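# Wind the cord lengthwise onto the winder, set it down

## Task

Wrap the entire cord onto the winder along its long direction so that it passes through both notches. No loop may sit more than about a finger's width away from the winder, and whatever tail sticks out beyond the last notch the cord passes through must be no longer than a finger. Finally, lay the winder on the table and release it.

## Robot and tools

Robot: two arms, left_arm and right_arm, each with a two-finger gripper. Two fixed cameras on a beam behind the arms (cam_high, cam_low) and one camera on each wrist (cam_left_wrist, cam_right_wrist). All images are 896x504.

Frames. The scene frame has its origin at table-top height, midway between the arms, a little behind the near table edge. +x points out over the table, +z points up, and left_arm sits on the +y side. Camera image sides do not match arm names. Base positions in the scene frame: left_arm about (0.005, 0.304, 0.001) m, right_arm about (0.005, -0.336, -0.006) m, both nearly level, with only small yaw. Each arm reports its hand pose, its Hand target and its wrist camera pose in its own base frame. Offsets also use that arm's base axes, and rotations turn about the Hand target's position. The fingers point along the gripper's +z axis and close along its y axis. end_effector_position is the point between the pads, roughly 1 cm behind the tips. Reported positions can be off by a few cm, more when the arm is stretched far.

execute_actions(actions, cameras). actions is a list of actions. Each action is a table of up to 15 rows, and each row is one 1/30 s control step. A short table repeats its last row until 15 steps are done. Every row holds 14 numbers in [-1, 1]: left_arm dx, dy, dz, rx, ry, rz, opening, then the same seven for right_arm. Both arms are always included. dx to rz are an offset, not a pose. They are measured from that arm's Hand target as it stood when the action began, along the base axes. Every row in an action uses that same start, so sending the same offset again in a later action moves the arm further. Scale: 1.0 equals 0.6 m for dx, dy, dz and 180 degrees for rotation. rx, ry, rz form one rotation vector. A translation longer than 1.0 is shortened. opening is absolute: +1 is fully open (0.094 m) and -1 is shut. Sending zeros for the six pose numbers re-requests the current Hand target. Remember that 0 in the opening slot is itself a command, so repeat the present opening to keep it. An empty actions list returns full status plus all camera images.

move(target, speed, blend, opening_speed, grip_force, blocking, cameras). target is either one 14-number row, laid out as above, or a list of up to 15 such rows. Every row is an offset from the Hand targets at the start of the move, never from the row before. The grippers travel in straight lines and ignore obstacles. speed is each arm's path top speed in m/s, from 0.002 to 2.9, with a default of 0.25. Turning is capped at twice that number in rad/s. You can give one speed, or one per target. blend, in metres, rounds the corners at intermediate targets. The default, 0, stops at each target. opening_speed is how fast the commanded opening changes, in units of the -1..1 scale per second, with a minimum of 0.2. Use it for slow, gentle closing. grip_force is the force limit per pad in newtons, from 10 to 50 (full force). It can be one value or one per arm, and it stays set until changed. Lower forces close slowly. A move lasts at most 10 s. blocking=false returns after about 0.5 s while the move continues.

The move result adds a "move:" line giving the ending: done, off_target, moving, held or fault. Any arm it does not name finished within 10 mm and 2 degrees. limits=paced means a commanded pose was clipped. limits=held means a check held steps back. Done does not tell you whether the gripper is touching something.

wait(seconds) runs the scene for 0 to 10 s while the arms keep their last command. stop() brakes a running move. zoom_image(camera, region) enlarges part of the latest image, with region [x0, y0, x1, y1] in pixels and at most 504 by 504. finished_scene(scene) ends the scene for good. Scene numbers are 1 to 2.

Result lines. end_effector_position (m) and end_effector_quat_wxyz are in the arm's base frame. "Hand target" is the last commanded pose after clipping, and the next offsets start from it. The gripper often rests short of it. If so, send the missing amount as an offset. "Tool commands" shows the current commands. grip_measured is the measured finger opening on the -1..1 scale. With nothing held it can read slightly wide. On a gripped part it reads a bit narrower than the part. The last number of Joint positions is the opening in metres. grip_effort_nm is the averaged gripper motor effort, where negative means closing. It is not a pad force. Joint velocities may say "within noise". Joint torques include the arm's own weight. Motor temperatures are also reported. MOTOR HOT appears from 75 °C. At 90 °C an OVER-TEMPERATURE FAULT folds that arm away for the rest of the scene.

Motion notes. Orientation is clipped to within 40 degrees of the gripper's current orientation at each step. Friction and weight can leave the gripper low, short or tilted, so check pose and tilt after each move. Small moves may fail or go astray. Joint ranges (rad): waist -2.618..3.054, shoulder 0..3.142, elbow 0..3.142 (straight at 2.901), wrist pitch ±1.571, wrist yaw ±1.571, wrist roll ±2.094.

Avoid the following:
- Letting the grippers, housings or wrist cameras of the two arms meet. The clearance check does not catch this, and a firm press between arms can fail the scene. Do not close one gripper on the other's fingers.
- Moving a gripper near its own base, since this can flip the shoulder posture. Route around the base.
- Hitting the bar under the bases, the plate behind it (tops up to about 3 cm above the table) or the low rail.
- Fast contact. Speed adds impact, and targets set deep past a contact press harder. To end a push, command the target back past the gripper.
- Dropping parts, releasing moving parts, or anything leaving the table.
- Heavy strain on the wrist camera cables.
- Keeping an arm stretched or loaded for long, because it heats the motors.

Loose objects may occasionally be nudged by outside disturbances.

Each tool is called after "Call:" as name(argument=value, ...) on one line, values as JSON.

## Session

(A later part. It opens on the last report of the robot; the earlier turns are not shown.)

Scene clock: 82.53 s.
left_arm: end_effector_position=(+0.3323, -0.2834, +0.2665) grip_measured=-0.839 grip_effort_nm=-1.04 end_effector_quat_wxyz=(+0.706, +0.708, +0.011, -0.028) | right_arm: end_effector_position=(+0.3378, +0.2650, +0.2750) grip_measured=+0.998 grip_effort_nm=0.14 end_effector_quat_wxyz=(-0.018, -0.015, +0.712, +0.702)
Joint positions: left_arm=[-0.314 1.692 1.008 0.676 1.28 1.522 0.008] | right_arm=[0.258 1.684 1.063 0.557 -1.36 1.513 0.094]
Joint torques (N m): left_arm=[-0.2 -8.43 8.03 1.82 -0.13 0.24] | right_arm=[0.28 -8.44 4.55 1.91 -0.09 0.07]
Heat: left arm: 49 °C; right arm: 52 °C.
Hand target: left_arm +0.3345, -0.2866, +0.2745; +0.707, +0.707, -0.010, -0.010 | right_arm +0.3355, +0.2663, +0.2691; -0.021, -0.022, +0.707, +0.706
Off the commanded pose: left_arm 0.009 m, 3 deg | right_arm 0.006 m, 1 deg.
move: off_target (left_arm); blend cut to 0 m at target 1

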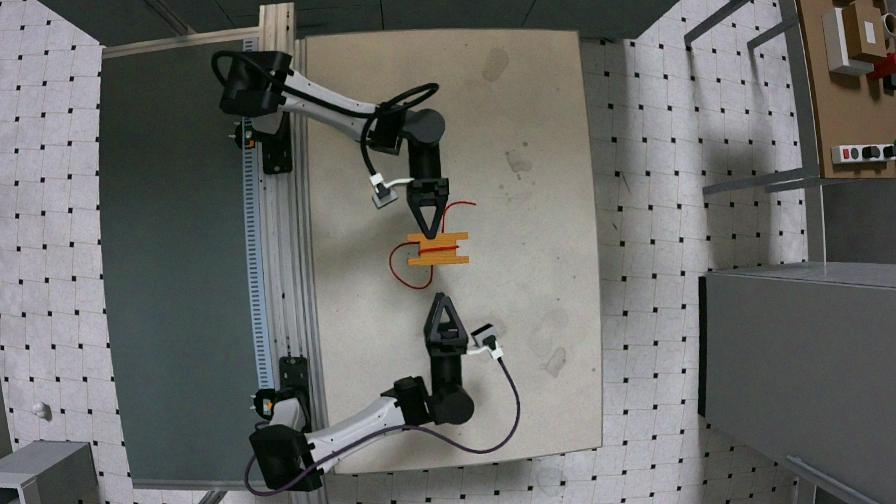

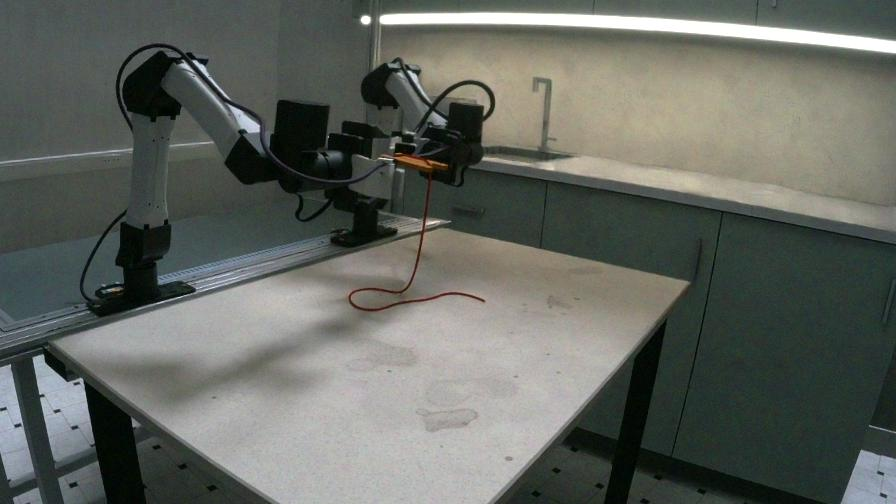

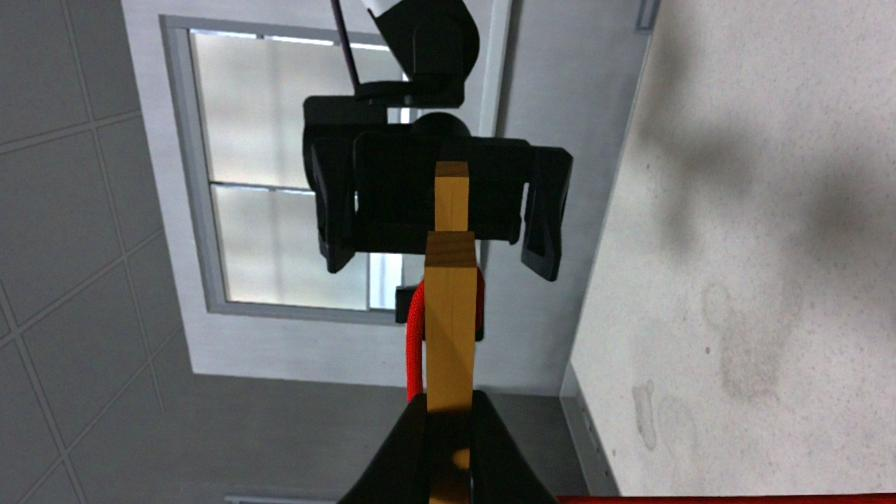

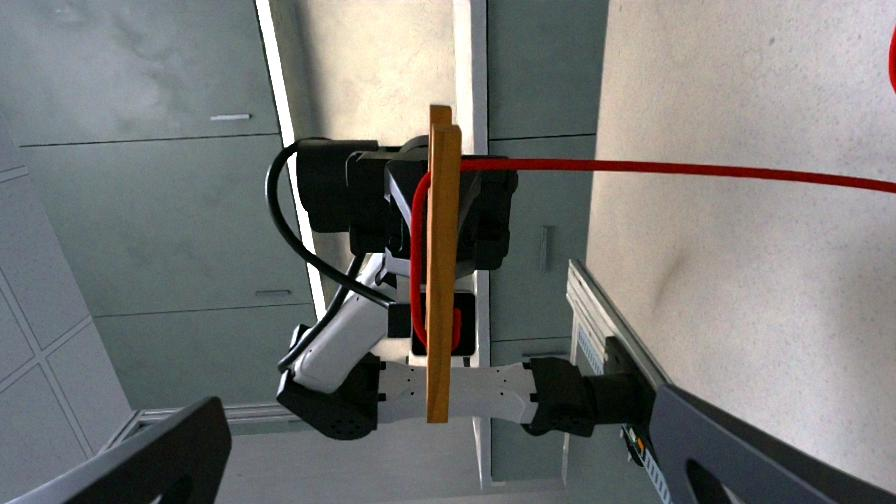

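Call:
move(target=[[0,0,0,0,0,0,-1,-0.002,0.1125,0,0,0,0,1],[0,0,0,0,0,0,-1,-0.002,0.1125,0,0,0,0,-1]], speed=0.15, opening_speed=1.5, cameras=["cam_high","cam_right_wrist"])

Call:
zoom_image(camera="cam_high", region=[360, 150, 490, 290])

Scene clock: 90.07 s.
left_arm: end_effector_position=(+0.3336, -0.2836, +0.2627) grip_measured=-0.839 grip_effort_nm=-1.04 end_effector_quat_wxyz=(+0.704, +0.710, +0.006, -0.020) | right_arm: end_effector_position=(+0.3297, +0.3311, +0.2696) grip_measured=-0.825 grip_effort_nm=-0.99 end_effector_quat_wxyz=(-0.030, -0.017, +0.708, +0.706)
Joint positions: left_arm=[-0.314 1.696 1.008 0.658 1.275 1.562 0.008] | right_arm=[0.432 1.765 1.109 0.649 -1.205 1.584 0.008]
Joint torques (N m): left_arm=[-0.18 -8.94 8.14 1.95 -0.06 0.01] | right_arm=[0.12 -8.88 7.16 1.6 0.15 -0.16]
Motor temperatures (°C): left_arm=[28 42 42 48 29 30 28] | right_arm=[29 51 42 36 27 29 30]
Heat: left arm: 48 °C; right arm: 51 °C.
Hand target: left_arm +0.3345, -0.2866, +0.2745; +0.707, +0.707, -0.010, -0.010 | right_arm +0.3344, +0.3337, +0.2690; -0.021, -0.021, +0.707, +0.706
Off the commanded pose: left_arm 0.012 m, 2 deg | right_arm 0.005 m, 1 deg.
move: off_target (left_arm); target 2's new opening was sent with right_arm's hand 0.016 m and 4 deg from that target
Images, in order (width x height): cam_high 896x504, cam_right_wrist 896x504.

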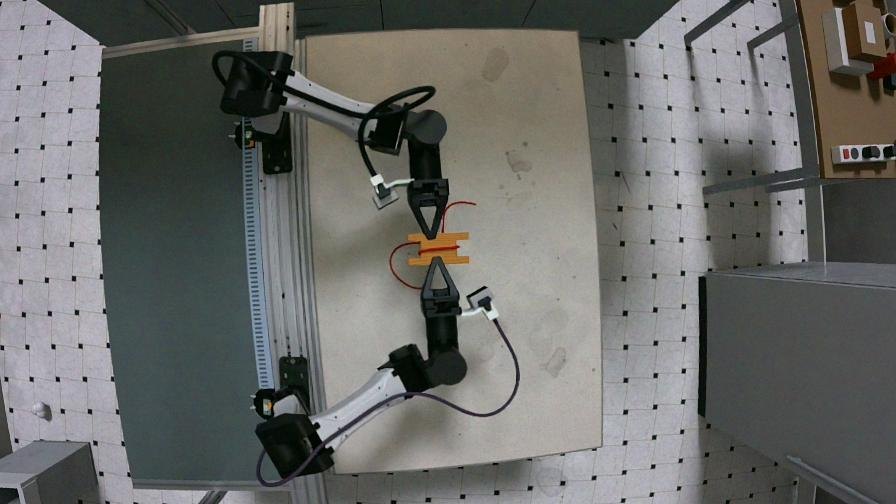

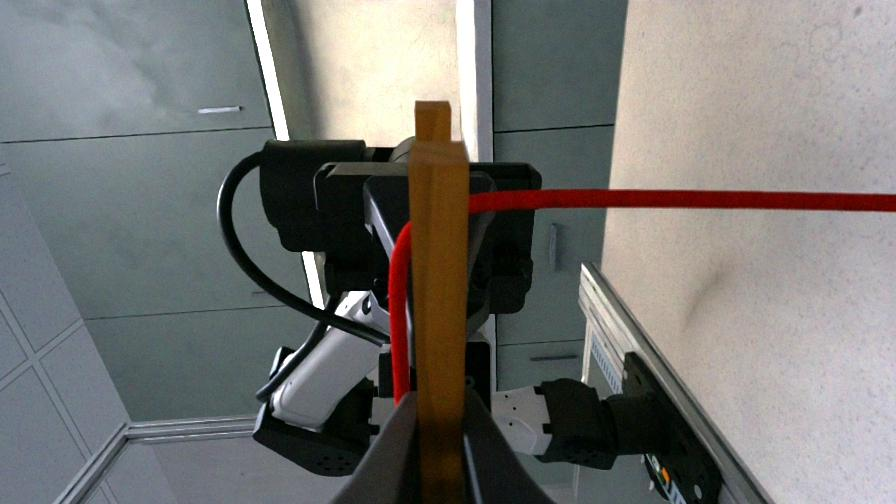

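Scaled by 3.600 from the camera's 896x504 image, which has a finer 1280x720 frame.

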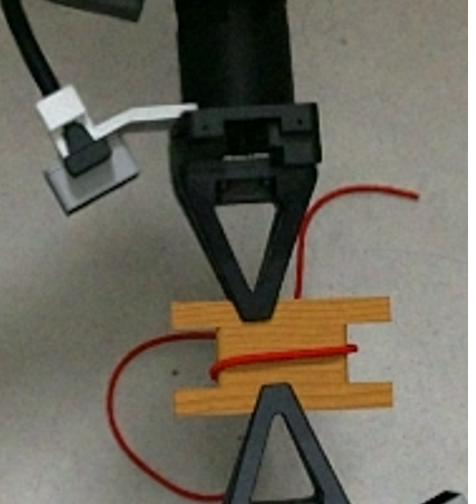

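Call:
move(target=[[0,0,0,0,0,0,0.3,0,0,0,0,0,0,-1],[0.022,0.125,0,0,0,0,1,0,0,0,0,0,0,-1],[0.022,0.125,0,0.014,0.5,0,1,0,0,0,-0.03,-0.499,0,-1],[0.022,0.125,0,0.028,0.998,0,1,0,0,0,-0.059,-0.996,0,-1]], blend=[0,0.03,0.02,0], speed=0.6, cameras=["all"])

Call:
zoom_image(camera="cam_high", region=[360, 150, 490, 290])

Scene clock: 100.37 s.
left_arm: end_effector_position=(+0.3539, -0.2106, +0.2663) grip_measured=+0.998 grip_effort_nm=0.12 end_effector_quat_wxyz=(-0.025, -0.006, +0.723, -0.691) | right_arm: end_effector_position=(+0.3402, +0.3334, +0.2597) grip_measured=-0.826 grip_effort_nm=-0.99 end_effector_quat_wxyz=(+0.694, -0.714, +0.084, -0.044)
Joint positions: left_arm=[-0.102 1.696 1.201 -0.045 1.484 -1.079 0.094] | right_arm=[0.484 1.672 0.994 0.626 -0.906 -1.559 0.008]
Joint torques (N m): left_arm=[0.08 -10.85 4.86 2.44 0.46 -0.08] | right_arm=[0.57 -11.29 4.57 2.12 0.09 -0.04]
Heat: left arm: 48 °C; right arm: 51 °C.
Hand target: left_arm +0.3478, -0.2115, +0.2746; -0.008, +0.012, +0.707, -0.707 | right_arm +0.3344, +0.3336, +0.2690; +0.705, -0.704, +0.065, -0.061
Off the commanded pose: left_arm 0.010 m, 4 deg | right_arm 0.011 m, 3 deg.
move: off_target (left_arm, right_arm); blend cut to 0 m at target 2; target 2's new opening was sent with left_arm's hand 0.018 m and 5 deg from that target

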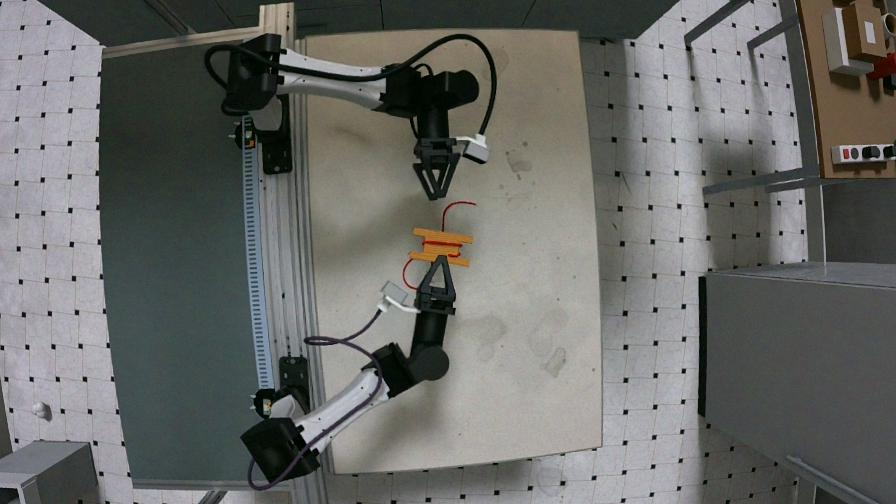

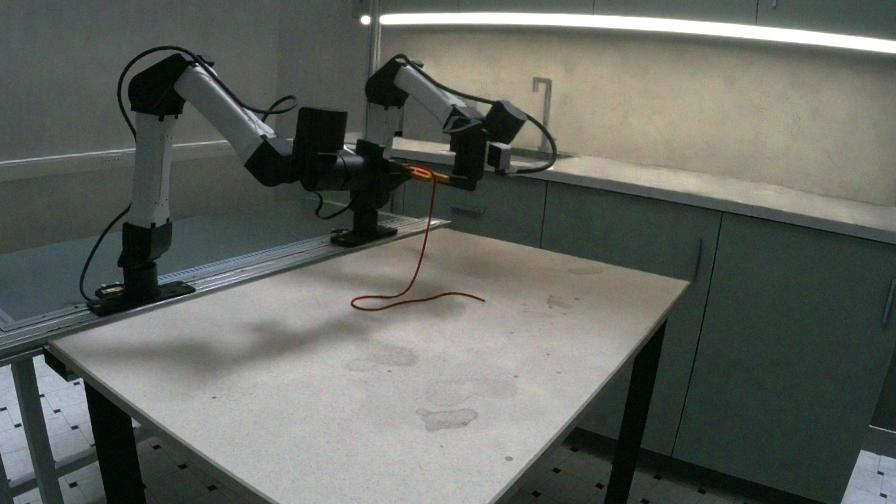

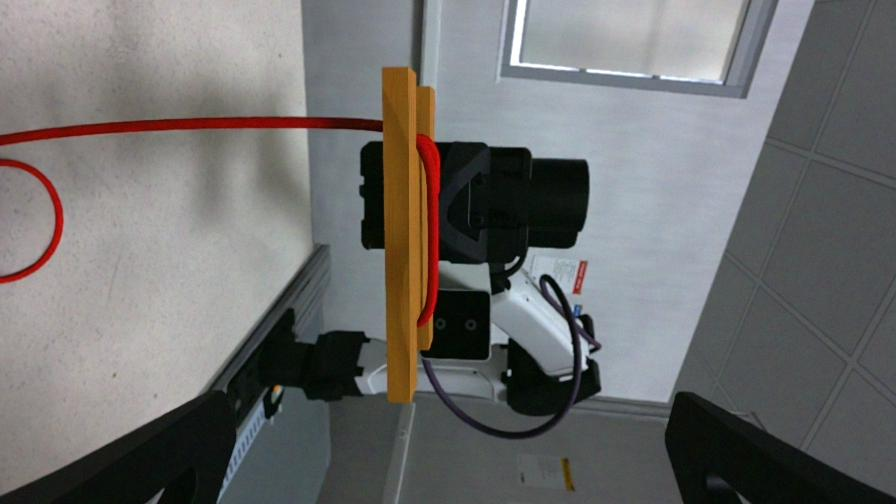

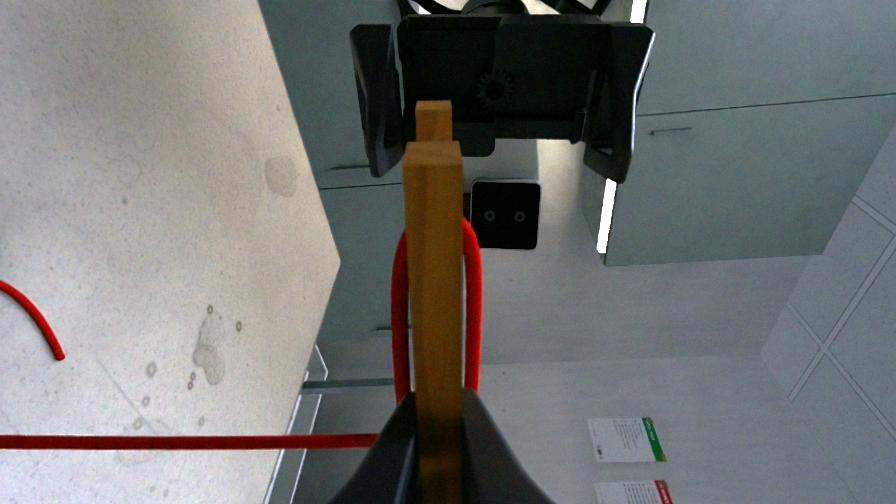

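Scaled by 3.600 from the camera's 896x504 image, which has a finer 1280x720 frame.

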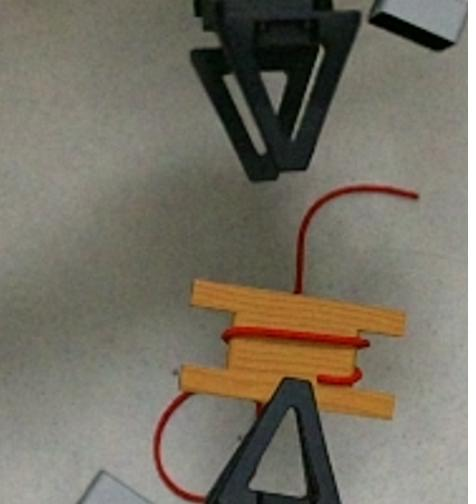

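Call:
move(target=[0,0,-0.022,0,0,0,1,-0.005,0.002,0.01,0.014,-0.025,0.0556,-1], cameras=["cam_high","cam_left_wrist"])

Call:
zoom_image(camera="cam_high", region=[360, 150, 490, 290])

Scene clock: 108.97 s.
left_arm: end_effector_position=(+0.3522, -0.2105, +0.2566) grip_measured=+0.998 grip_effort_nm=0.11 end_effector_quat_wxyz=(-0.023, -0.005, +0.720, -0.693) | right_arm: end_effector_position=(+0.3270, +0.3347, +0.2609) grip_measured=-0.826 grip_effort_nm=-0.99 end_effector_quat_wxyz=(+0.714, -0.700, -0.005, -0.016)
Joint positions: left_arm=[-0.102 1.696 1.136 0.097 1.485 -1.148 0.094] | right_arm=[0.46 1.744 1.013 0.773 -1.095 -1.564 0.008]
Joint torques (N m): left_arm=[0.05 -9.99 4.82 2.52 0.38 -0.08] | right_arm=[-0.69 -8.62 8.43 1.95 -0.11 0.24]
Motor temperatures (°C): left_arm=[28 48 42 50 30 30 27] | right_arm=[29 52 43 37 27 29 31]
Heat: left arm: 50 °C; right arm: 52 °C.
Hand target: left_arm +0.3478, -0.2115, +0.2614; -0.008, +0.012, +0.707, -0.707 | right_arm +0.3313, +0.3349, +0.2751; +0.725, -0.688, -0.023, -0.025
Off the commanded pose: left_arm 0.007 m, 3 deg | right_arm 0.015 m, 3 deg.
move: off_target (left_arm, right_arm)
Images, in order (width x height): cam_high 896x504, cam_left_wrist 896x504.

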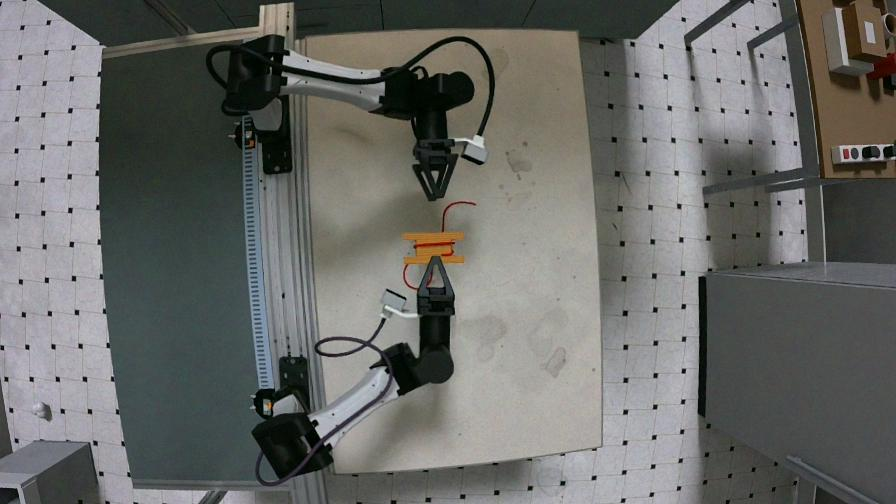

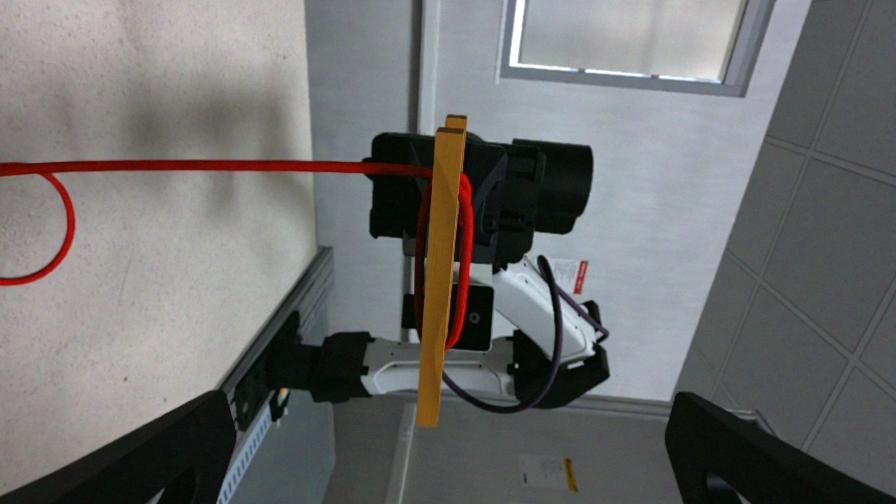

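Scaled by 3.600 from the camera's 896x504 image, which has a finer 1280x720 frame.

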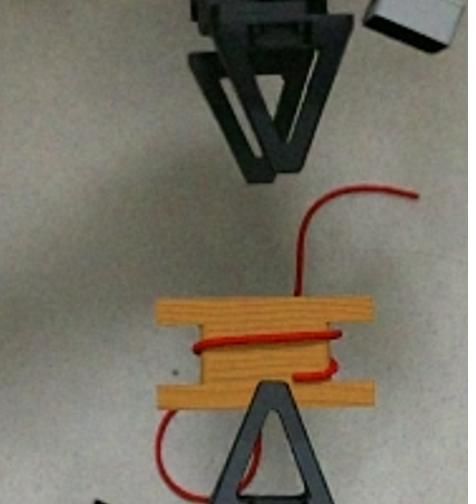

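Call:
move(target=[[-0.012,-0.116,-0.004,0,0,0,1,0,0,0,0,0,0,-1],[-0.012,-0.116,-0.004,0,0,0,-1,0,0,0,0,0,0,-1]], speed=0.2, opening_speed=2, cameras=["cam_high","cam_left_wrist"])

Call:
zoom_image(camera="cam_high", region=[360, 150, 490, 290])

Scene clock: 115.23 s.
left_arm: end_effector_position=(+0.3387, -0.2810, +0.2597) grip_measured=-0.844 grip_effort_nm=-1.04 end_effector_quat_wxyz=(-0.015, +0.013, +0.712, -0.702) | right_arm: end_effector_position=(+0.3272, +0.3351, +0.2683) grip_measured=-0.826 grip_effort_nm=-0.99 end_effector_quat_wxyz=(+0.719, -0.695, -0.001, -0.009)
Joint positions: left_arm=[-0.301 1.724 1.038 0.637 1.309 -1.526 0.007] | right_arm=[0.46 1.744 1.023 0.796 -1.098 -1.518 0.008]
Joint torques (N m): left_arm=[0.32 -8.4 4.94 2.73 -0.19 -0.18] | right_arm=[-0.65 -8.42 7.71 1.77 -0.07 -0.06]
Heat: left arm: 51 °C; right arm: 51 °C.
Hand target: left_arm +0.3405, -0.2812, +0.2588; -0.008, +0.012, +0.707, -0.707 | right_arm +0.3313, +0.3349, +0.2751; +0.725, -0.688, -0.023, -0.025
Off the commanded pose: left_arm 0.002 m, 1 deg | right_arm 0.008 m, 3 deg.
move: off_target (right_arm)
Images, in order (width x height): cam_high 896x504, cam_left_wrist 896x504.

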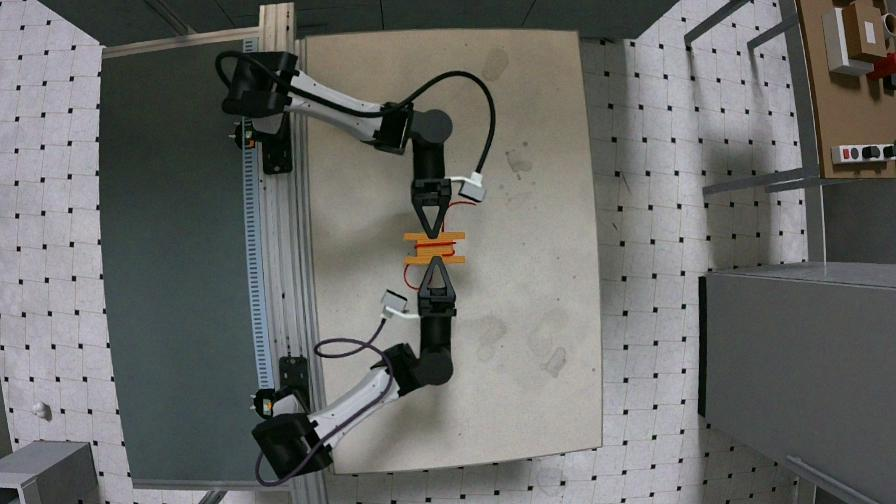

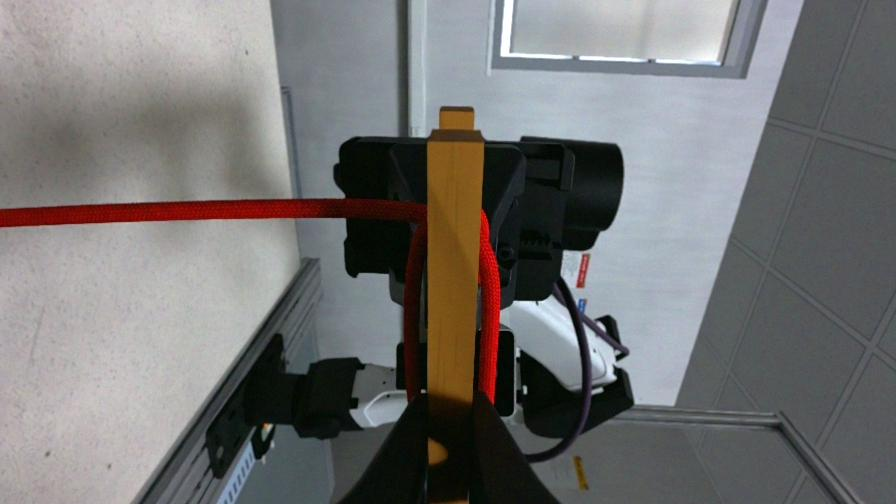

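Scaled by 3.600 from the camera's 896x504 image, which has a finer 1280x720 frame.

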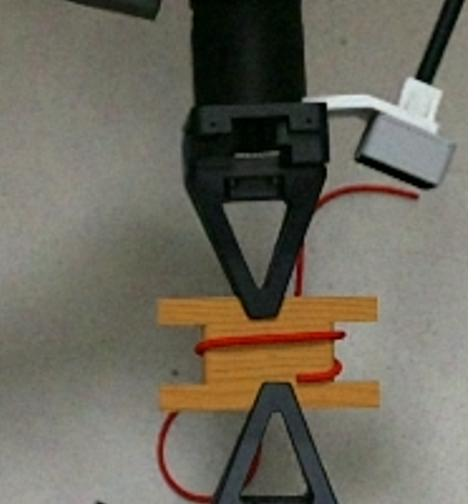

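Call:
move(target=[[0,0,0,0,0,0,-1,0,0,0,0,0,0,0.3],[0,0,0,0,0,0,-1,0,-0.125,0,0,0,0,1],[0,0,0.008,-0.014,-0.5,0,-1,0,-0.125,0,0,0.5,0,1],[0,0,0.008,-0.028,-0.998,0,-1,0,-0.125,0,0,0.998,0,1]], blend=[0,0.03,0.02,0], speed=0.6, cameras=["cam_right_wrist","cam_high"])

Call:
zoom_image(camera="cam_high", region=[360, 150, 490, 290])

Scene clock: 126.33 s.
left_arm: end_effector_position=(+0.3442, -0.2822, +0.2469) grip_measured=-0.844 grip_effort_nm=-1.04 end_effector_quat_wxyz=(+0.705, +0.708, +0.013, -0.033) | right_arm: end_effector_position=(+0.3332, +0.2594, +0.2638) grip_measured=+0.998 grip_effort_nm=0.13 end_effector_quat_wxyz=(+0.016, -0.007, +0.732, +0.682)
Joint positions: left_arm=[-0.301 1.769 1.015 0.742 1.298 1.518 0.007] | right_arm=[0.254 1.615 1.043 0.311 -1.294 1.288 0.094]
Joint torques (N m): left_arm=[0.29 -12.68 6.53 1.63 -0.13 0.25] | right_arm=[-0.02 -9.7 7.02 1.83 -0.3 0.07]
Heat: left arm: 51 °C; right arm: 51 °C.
Hand target: left_arm +0.3405, -0.2812, +0.2636; +0.707, +0.707, -0.010, -0.010 | right_arm +0.3313, +0.2599, +0.2752; +0.025, -0.027, +0.724, +0.688
Off the commanded pose: left_arm 0.017 m, 4 deg | right_arm 0.011 m, 3 deg.
move: off_target (left_arm, right_arm); blend cut to 0 m at target 2; target 2's new opening was sent with right_arm's hand 0.011 m and 1 deg from that target
Images, in order (width x height): cam_high 896x504, cam_right_wrist 896x504.

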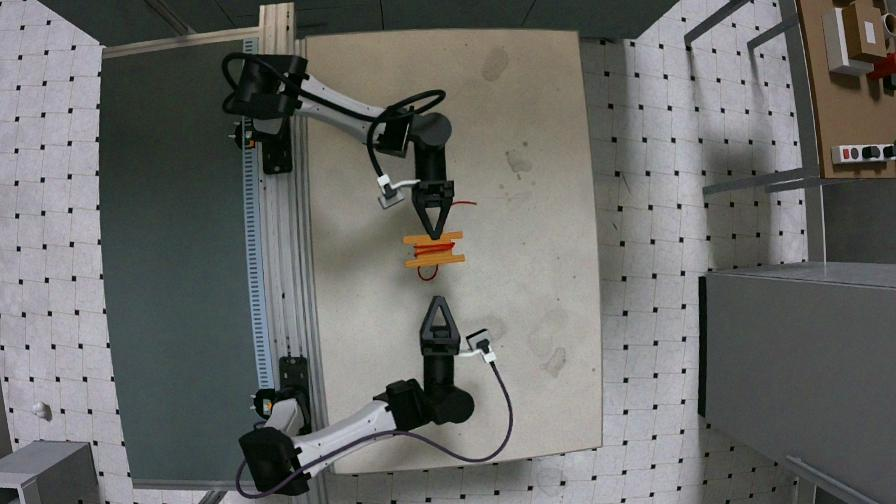

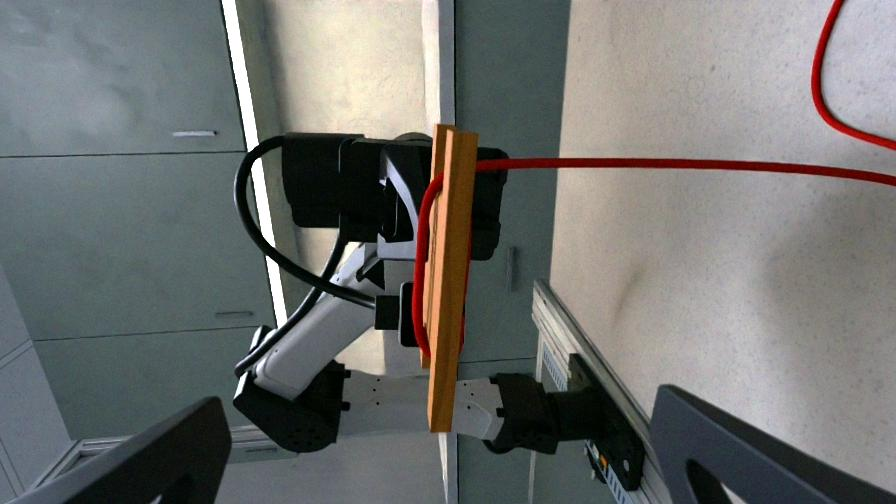

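Scaled by 3.600 from the camera's 896x504 image, which has a finer 1280x720 frame.

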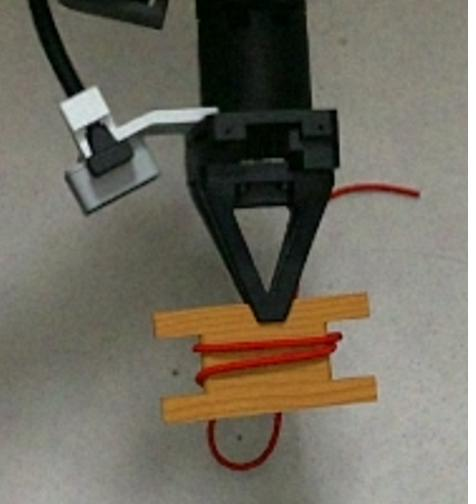

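Call:
move(target=[[0,0,0,0,0,0,-1,0.002,0.125,-0.014,0,0,0,1],[0,0,0,0,0,0,-1,0.002,0.125,-0.014,0,0,0,-1],[0,0,0,0,0,0,0.3,0.002,0.125,-0.014,0,0,0,-1],[0.003,0.125,0,0,0,0,1,0.002,0.125,-0.008,0,0,0,-1],[0.003,0.125,-0.006,0.014,0.5,0,1,0.002,0.125,0,0,-0.5,0,-1],[0.003,0.125,-0.006,0.028,0.998,0,1,0.002,0.125,0,0,-0.998,0,-1]], blend=[0,0,0,0.03,0.02,0], speed=[0.3,0.3,0.6,0.6,0.6,0.6], cameras=["cam_left_wrist","cam_high"])

Call:
zoom_image(camera="cam_high", region=[360, 150, 490, 290])

Scene clock: 140.97 s.
left_arm: end_effector_position=(+0.3479, -0.2058, +0.2519) grip_measured=+0.998 grip_effort_nm=0.12 end_effector_quat_wxyz=(-0.026, -0.006, +0.722, -0.691) | right_arm: end_effector_position=(+0.3326, +0.3354, +0.2750) grip_measured=-0.825 grip_effort_nm=-0.99 end_effector_quat_wxyz=(+0.724, -0.689, -0.016, -0.022)
Joint positions: left_arm=[-0.09 1.695 1.161 -0.086 1.496 -0.998 0.094] | right_arm=[0.454 1.764 1.052 0.824 -1.108 -1.524 0.008]
Joint torques (N m): left_arm=[0.21 -10.71 4.81 2.38 0.53 -0.08] | right_arm=[-0.24 -9.96 5.89 1.51 -0.06 -0.07]
Motor temperatures (°C): left_arm=[28 53 40 48 29 30 28] | right_arm=[29 50 45 37 27 29 30]
Heat: left arm: 53 °C; right arm: 50 °C.
Hand target: left_arm +0.3423, -0.2062, +0.2601; -0.008, +0.012, +0.707, -0.707 | right_arm +0.3326, +0.3349, +0.2752; +0.725, -0.688, -0.023, -0.025
Off the commanded pose: left_arm 0.010 m, 4 deg | right_arm 0.001 m, 1 deg.
move: off_target (left_arm); blend cut to 0 m at target 4; target 2's new opening was sent with right_arm's hand 0.017 m and 4 deg from that target; target 3's new opening was sent with left_arm's hand 0.017 m and 2 deg from that target; target 4's new opening was sent with left_arm's hand 0.025 m and 5 deg from that target
Images, in order (width x height): cam_high 896x504, cam_left_wrist 896x504.

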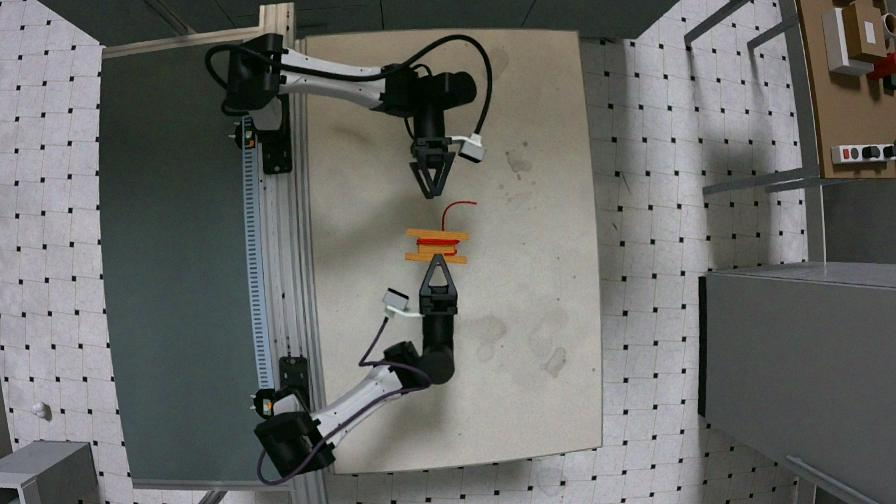

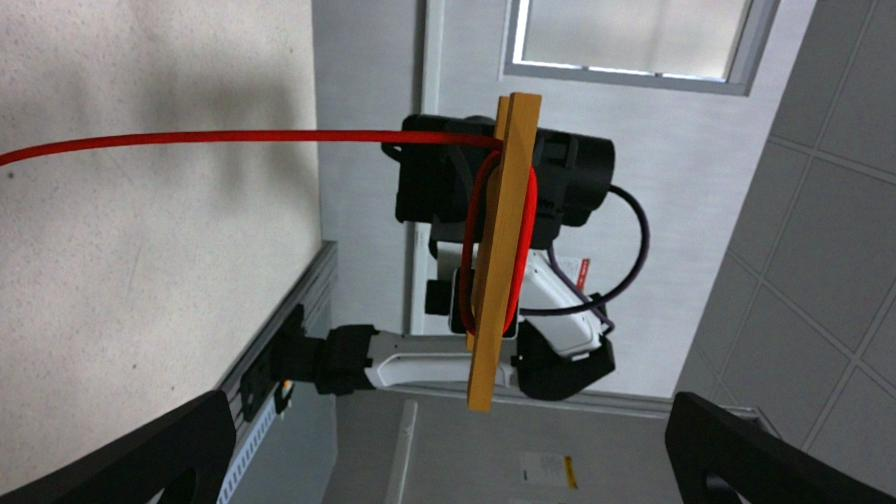

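Scaled by 3.600 from the camera's 896x504 image, which has a finer 1280x720 frame.

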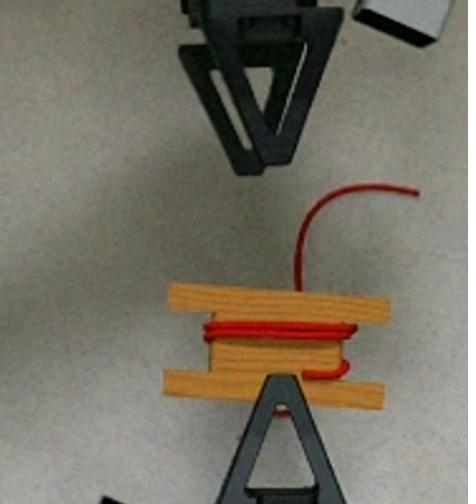

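Call:
move(target=[[0.006,-0.125,0.0165,0,0,0,1,0,0,0,0,0.02,0,-1],[0.006,-0.125,0.0165,0,0,0,-1,0,0,0,0,0.02,0,-1],[0.006,-0.125,0.0165,0,0,0,-1,0,0,0,0,0.02,0,0.3],[0.006,-0.125,0.025,0,0,0,-1,0,-0.125,0,0,0,0,1],[0.006,-0.125,0.03,-0.014,-0.5,0,-1,0,-0.125,0,0,0.5,0,1],[0.006,-0.125,0.03,-0.028,-0.998,0,-1,0,-0.125,0,0,0.998,0,1]], blend=[0,0,0,0.03,0.02,0], speed=[0.3,0.3,0.6,0.6,0.6,0.6], cameras=["cam_right_wrist","cam_high"])

Call:
zoom_image(camera="cam_high", region=[360, 150, 490, 290])

Scene clock: 156.33 s.
left_arm: end_effector_position=(+0.3461, -0.2811, +0.2637) grip_measured=-0.837 grip_effort_nm=-1.04 end_effector_quat_wxyz=(+0.668, +0.679, +0.200, -0.230) | right_arm: end_effector_position=(+0.3365, +0.2586, +0.2586) grip_measured=+0.998 grip_effort_nm=0.13 end_effector_quat_wxyz=(+0.221, -0.205, +0.698, +0.650)
Joint positions: left_arm=[-0.294 1.754 1.069 0.679 1.321 0.959 0.008] | right_arm=[0.253 1.621 1 0.423 -1.269 0.768 0.094]
Joint torques (N m): left_arm=[0.12 -12.04 6.97 1.56 -0.21 0.14] | right_arm=[0.28 -11.11 7.8 1.5 -0.21 0.07]
Heat: left arm: 52 °C; right arm: 51 °C.
Hand target: left_arm +0.3459, -0.2812, +0.2782; +0.676, +0.681, +0.190, -0.209 (not the last commanded pose) | right_arm +0.3326, +0.2599, +0.2751; +0.229, -0.221, +0.688, +0.653 (not the last commanded pose)
Off the commanded pose: left_arm 0.014 m, 35 deg | right_arm 0.017 m, 31 deg.
move: off_target (left_arm, right_arm; path cut at 10 s); path passed 5 of 6 targets; blend cut to 0 m at target 4; target 4's new opening was sent with right_arm's hand 0.011 m and 2 deg from that target
Images, in order (width x height): cam_high 896x504, cam_right_wrist 896x504.

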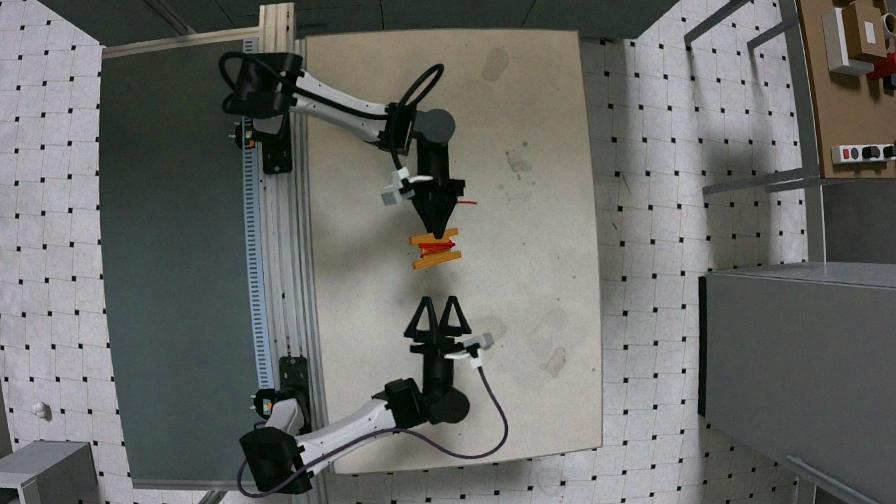

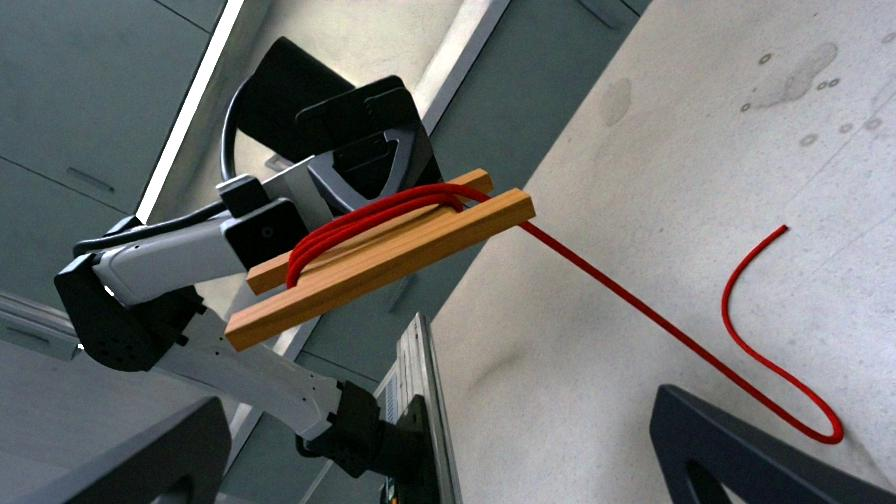

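Scaled by 3.600 from the camera's 896x504 image, which has a finer 1280x720 frame.

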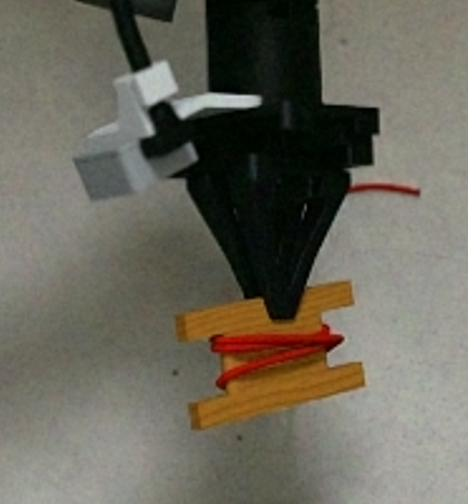

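Call:
move(target=[0,0,0,-0.005,-0.182,-0.03,-1,-0.002,0,0.006,0,0.183,0,1], speed=0.6, cameras=["cam_right_wrist","cam_high"])

Call:
zoom_image(camera="cam_high", region=[360, 150, 490, 290])

Scene clock: 160.93 s.
left_arm: end_effector_position=(+0.3469, -0.2833, +0.2634) grip_measured=-0.837 grip_effort_nm=-1.04 end_effector_quat_wxyz=(+0.698, +0.714, -0.005, -0.062) | right_arm: end_effector_position=(+0.3348, +0.2595, +0.2643) grip_measured=+0.998 grip_effort_nm=0.13 end_effector_quat_wxyz=(+0.022, -0.011, +0.729, +0.684)
Joint positions: left_arm=[-0.294 1.776 1.135 0.548 1.37 1.581 0.008] | right_arm=[0.253 1.621 1.04 0.343 -1.294 1.295 0.094]
Joint torques (N m): left_arm=[0.92 -10.5 8.58 1.65 0.27 0.37] | right_arm=[0.05 -10.66 7.88 1.48 -0.28 0.07]
Heat: left arm: 52 °C; right arm: 51 °C.
Hand target: left_arm +0.3459, -0.2812, +0.2781; +0.697, +0.715, -0.041, -0.041 | right_arm +0.3314, +0.2599, +0.2787; +0.024, -0.026, +0.725, +0.688
Off the commanded pose: left_arm 0.015 m, 5 deg | right_arm 0.015 m, 2 deg.
move: off_target (left_arm, right_arm)
Images, in order (width x height): cam_high 896x504, cam_right_wrist 896x504.

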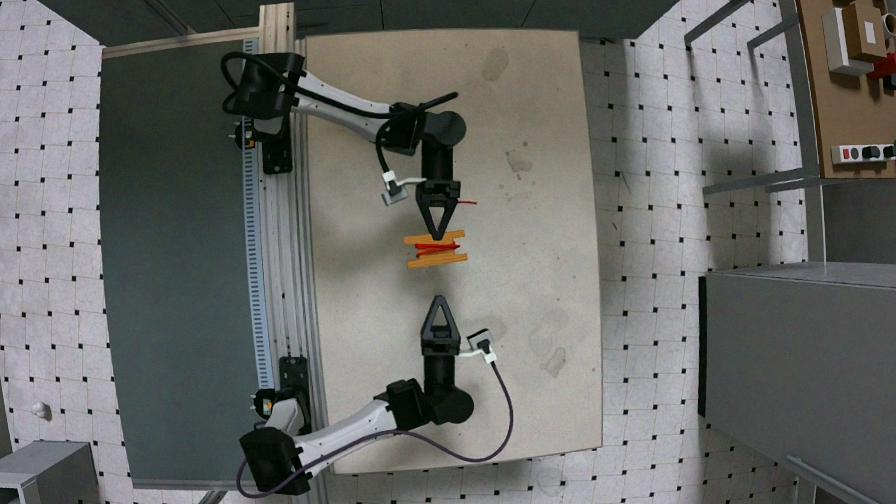

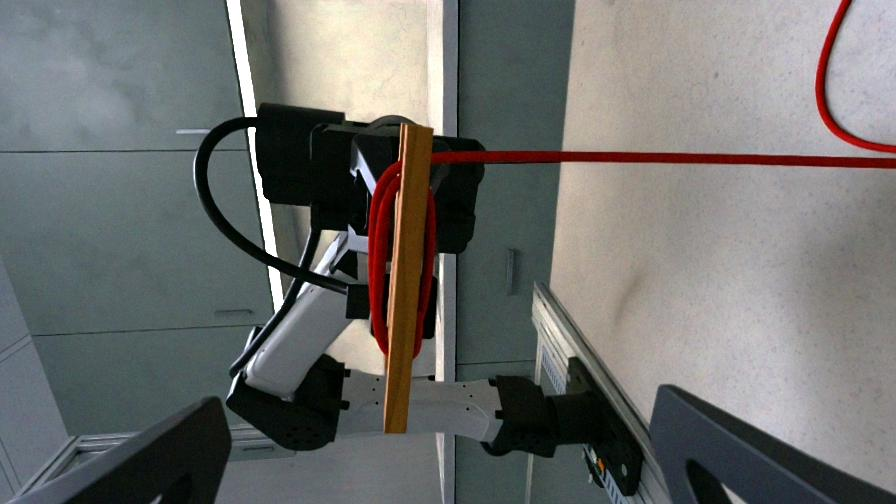

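Scaled by 3.600 from the camera's 896x504 image, which has a finer 1280x720 frame.

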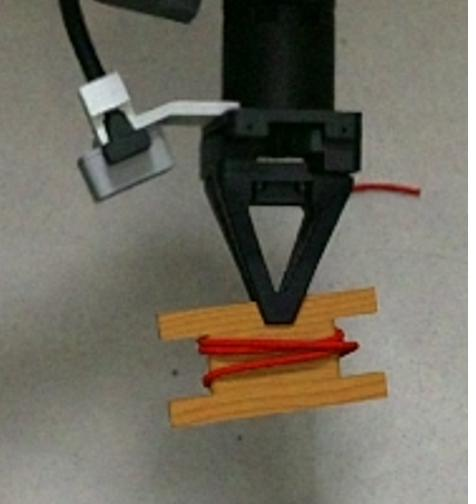

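Call:
move(target=[[0,0,0,0,0,-0.03,-1,0,0.124,0.015,0,0,0,1],[0,0,0,0,0,-0.03,-1,0,0.124,0.015,0,0,0,-1],[0,0,0,0,0,-0.03,0.3,0,0.124,0.015,0,0,0,-1],[0,0.125,-0.006,0,0,0.03,1,0,0.124,0.008,0,0,0,-1],[0,0.125,-0.012,0.014,0.5,0.05,1,0,0.124,0,0,-0.5,0,-1],[0,0.125,-0.012,0.028,0.998,0.02,1,0,0.124,0,0,-0.97,0,-1]], blend=[0,0,0,0.03,0.02,0], speed=[0.45,0.45,0.8,0.8,0.8,0.8], cameras=["cam_left_wrist","cam_high"])

Call:
zoom_image(camera="cam_high", region=[360, 150, 490, 290])

Scene clock: 175.87 s.
left_arm: end_effector_position=(+0.3488, -0.2051, +0.2606) grip_measured=+0.998 grip_effort_nm=0.12 end_effector_quat_wxyz=(+0.044, +0.031, +0.727, -0.685) | right_arm: end_effector_position=(+0.3333, +0.3337, +0.2794) grip_measured=-0.775 grip_effort_nm=-0.99 end_effector_quat_wxyz=(+0.722, -0.685, +0.073, +0.060)
Joint positions: left_arm=[-0.091 1.643 1.115 0.047 1.444 -0.987 0.094] | right_arm=[0.452 1.746 1.05 0.807 -1.093 -1.283 0.011]
Joint torques (N m): left_arm=[-0.01 -11.55 4.89 2.54 0.04 -0.08] | right_arm=[0.14 -10.02 5.75 1.48 -0.06 -0.06]
Heat: left arm: 52 °C; right arm: 50 °C.
Hand target: left_arm +0.3459, -0.2062, +0.2709; +0.082, +0.041, +0.710, -0.698 (not the last commanded pose) | right_arm +0.3314, +0.3343, +0.2786; +0.722, -0.686, +0.067, +0.060 (not the last commanded pose)
Off the commanded pose: left_arm 0.011 m, 7 deg | right_arm 0.002 m, 10 deg.
move: off_target (left_arm, right_arm; path cut at 10 s); path passed 5 of 6 targets; blend cut to 0 m at target 4; target 2's new opening was sent with right_arm's hand 0.018 m and 4 deg from that target; target 3's new opening was sent with left_arm's hand 0.014 m and 6 deg from that target; target 4's new opening was sent with left_arm's hand 0.022 m and 5 deg from that target
Images, in order (width x height): cam_high 896x504, cam_left_wrist 896x504.

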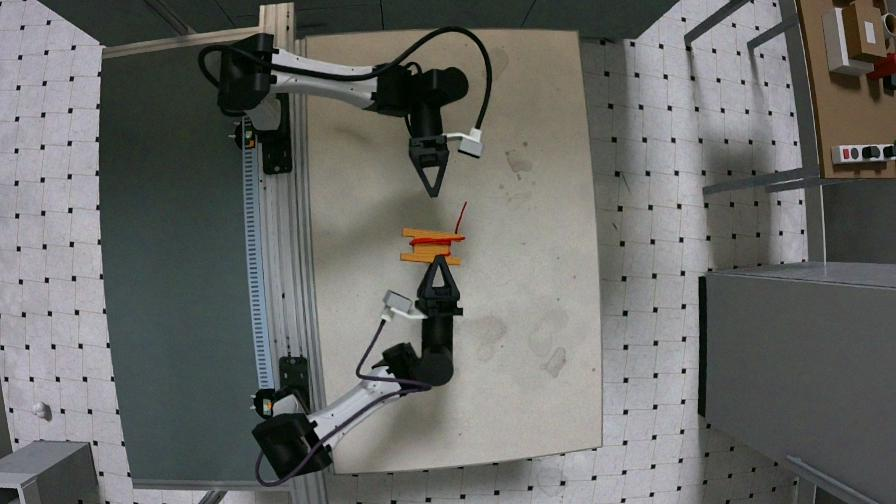

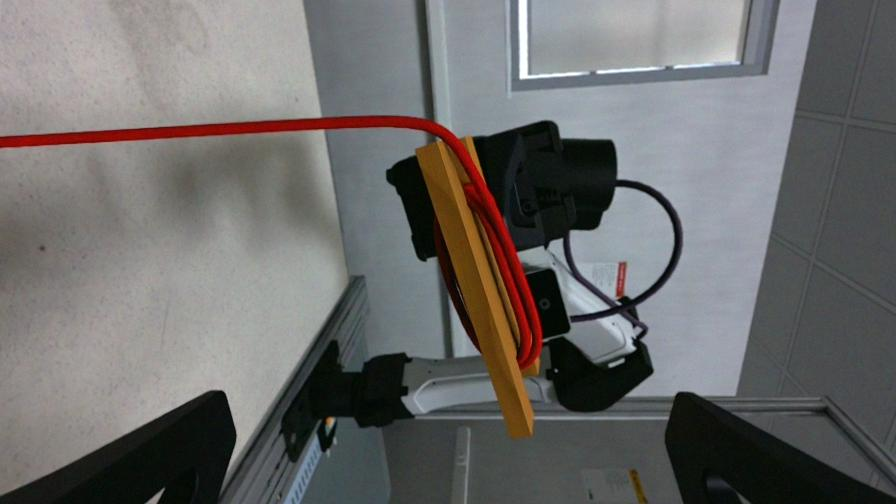

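Scaled by 3.600 from the camera's 896x504 image, which has a finer 1280x720 frame.

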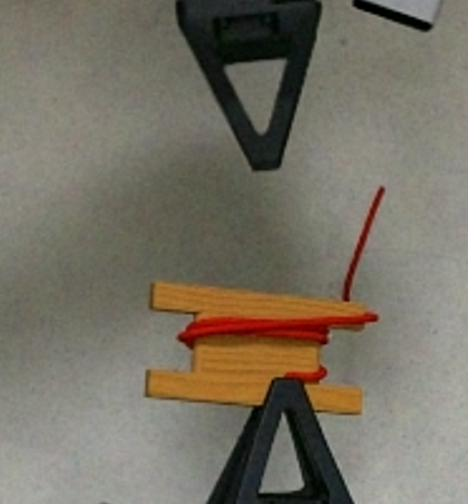

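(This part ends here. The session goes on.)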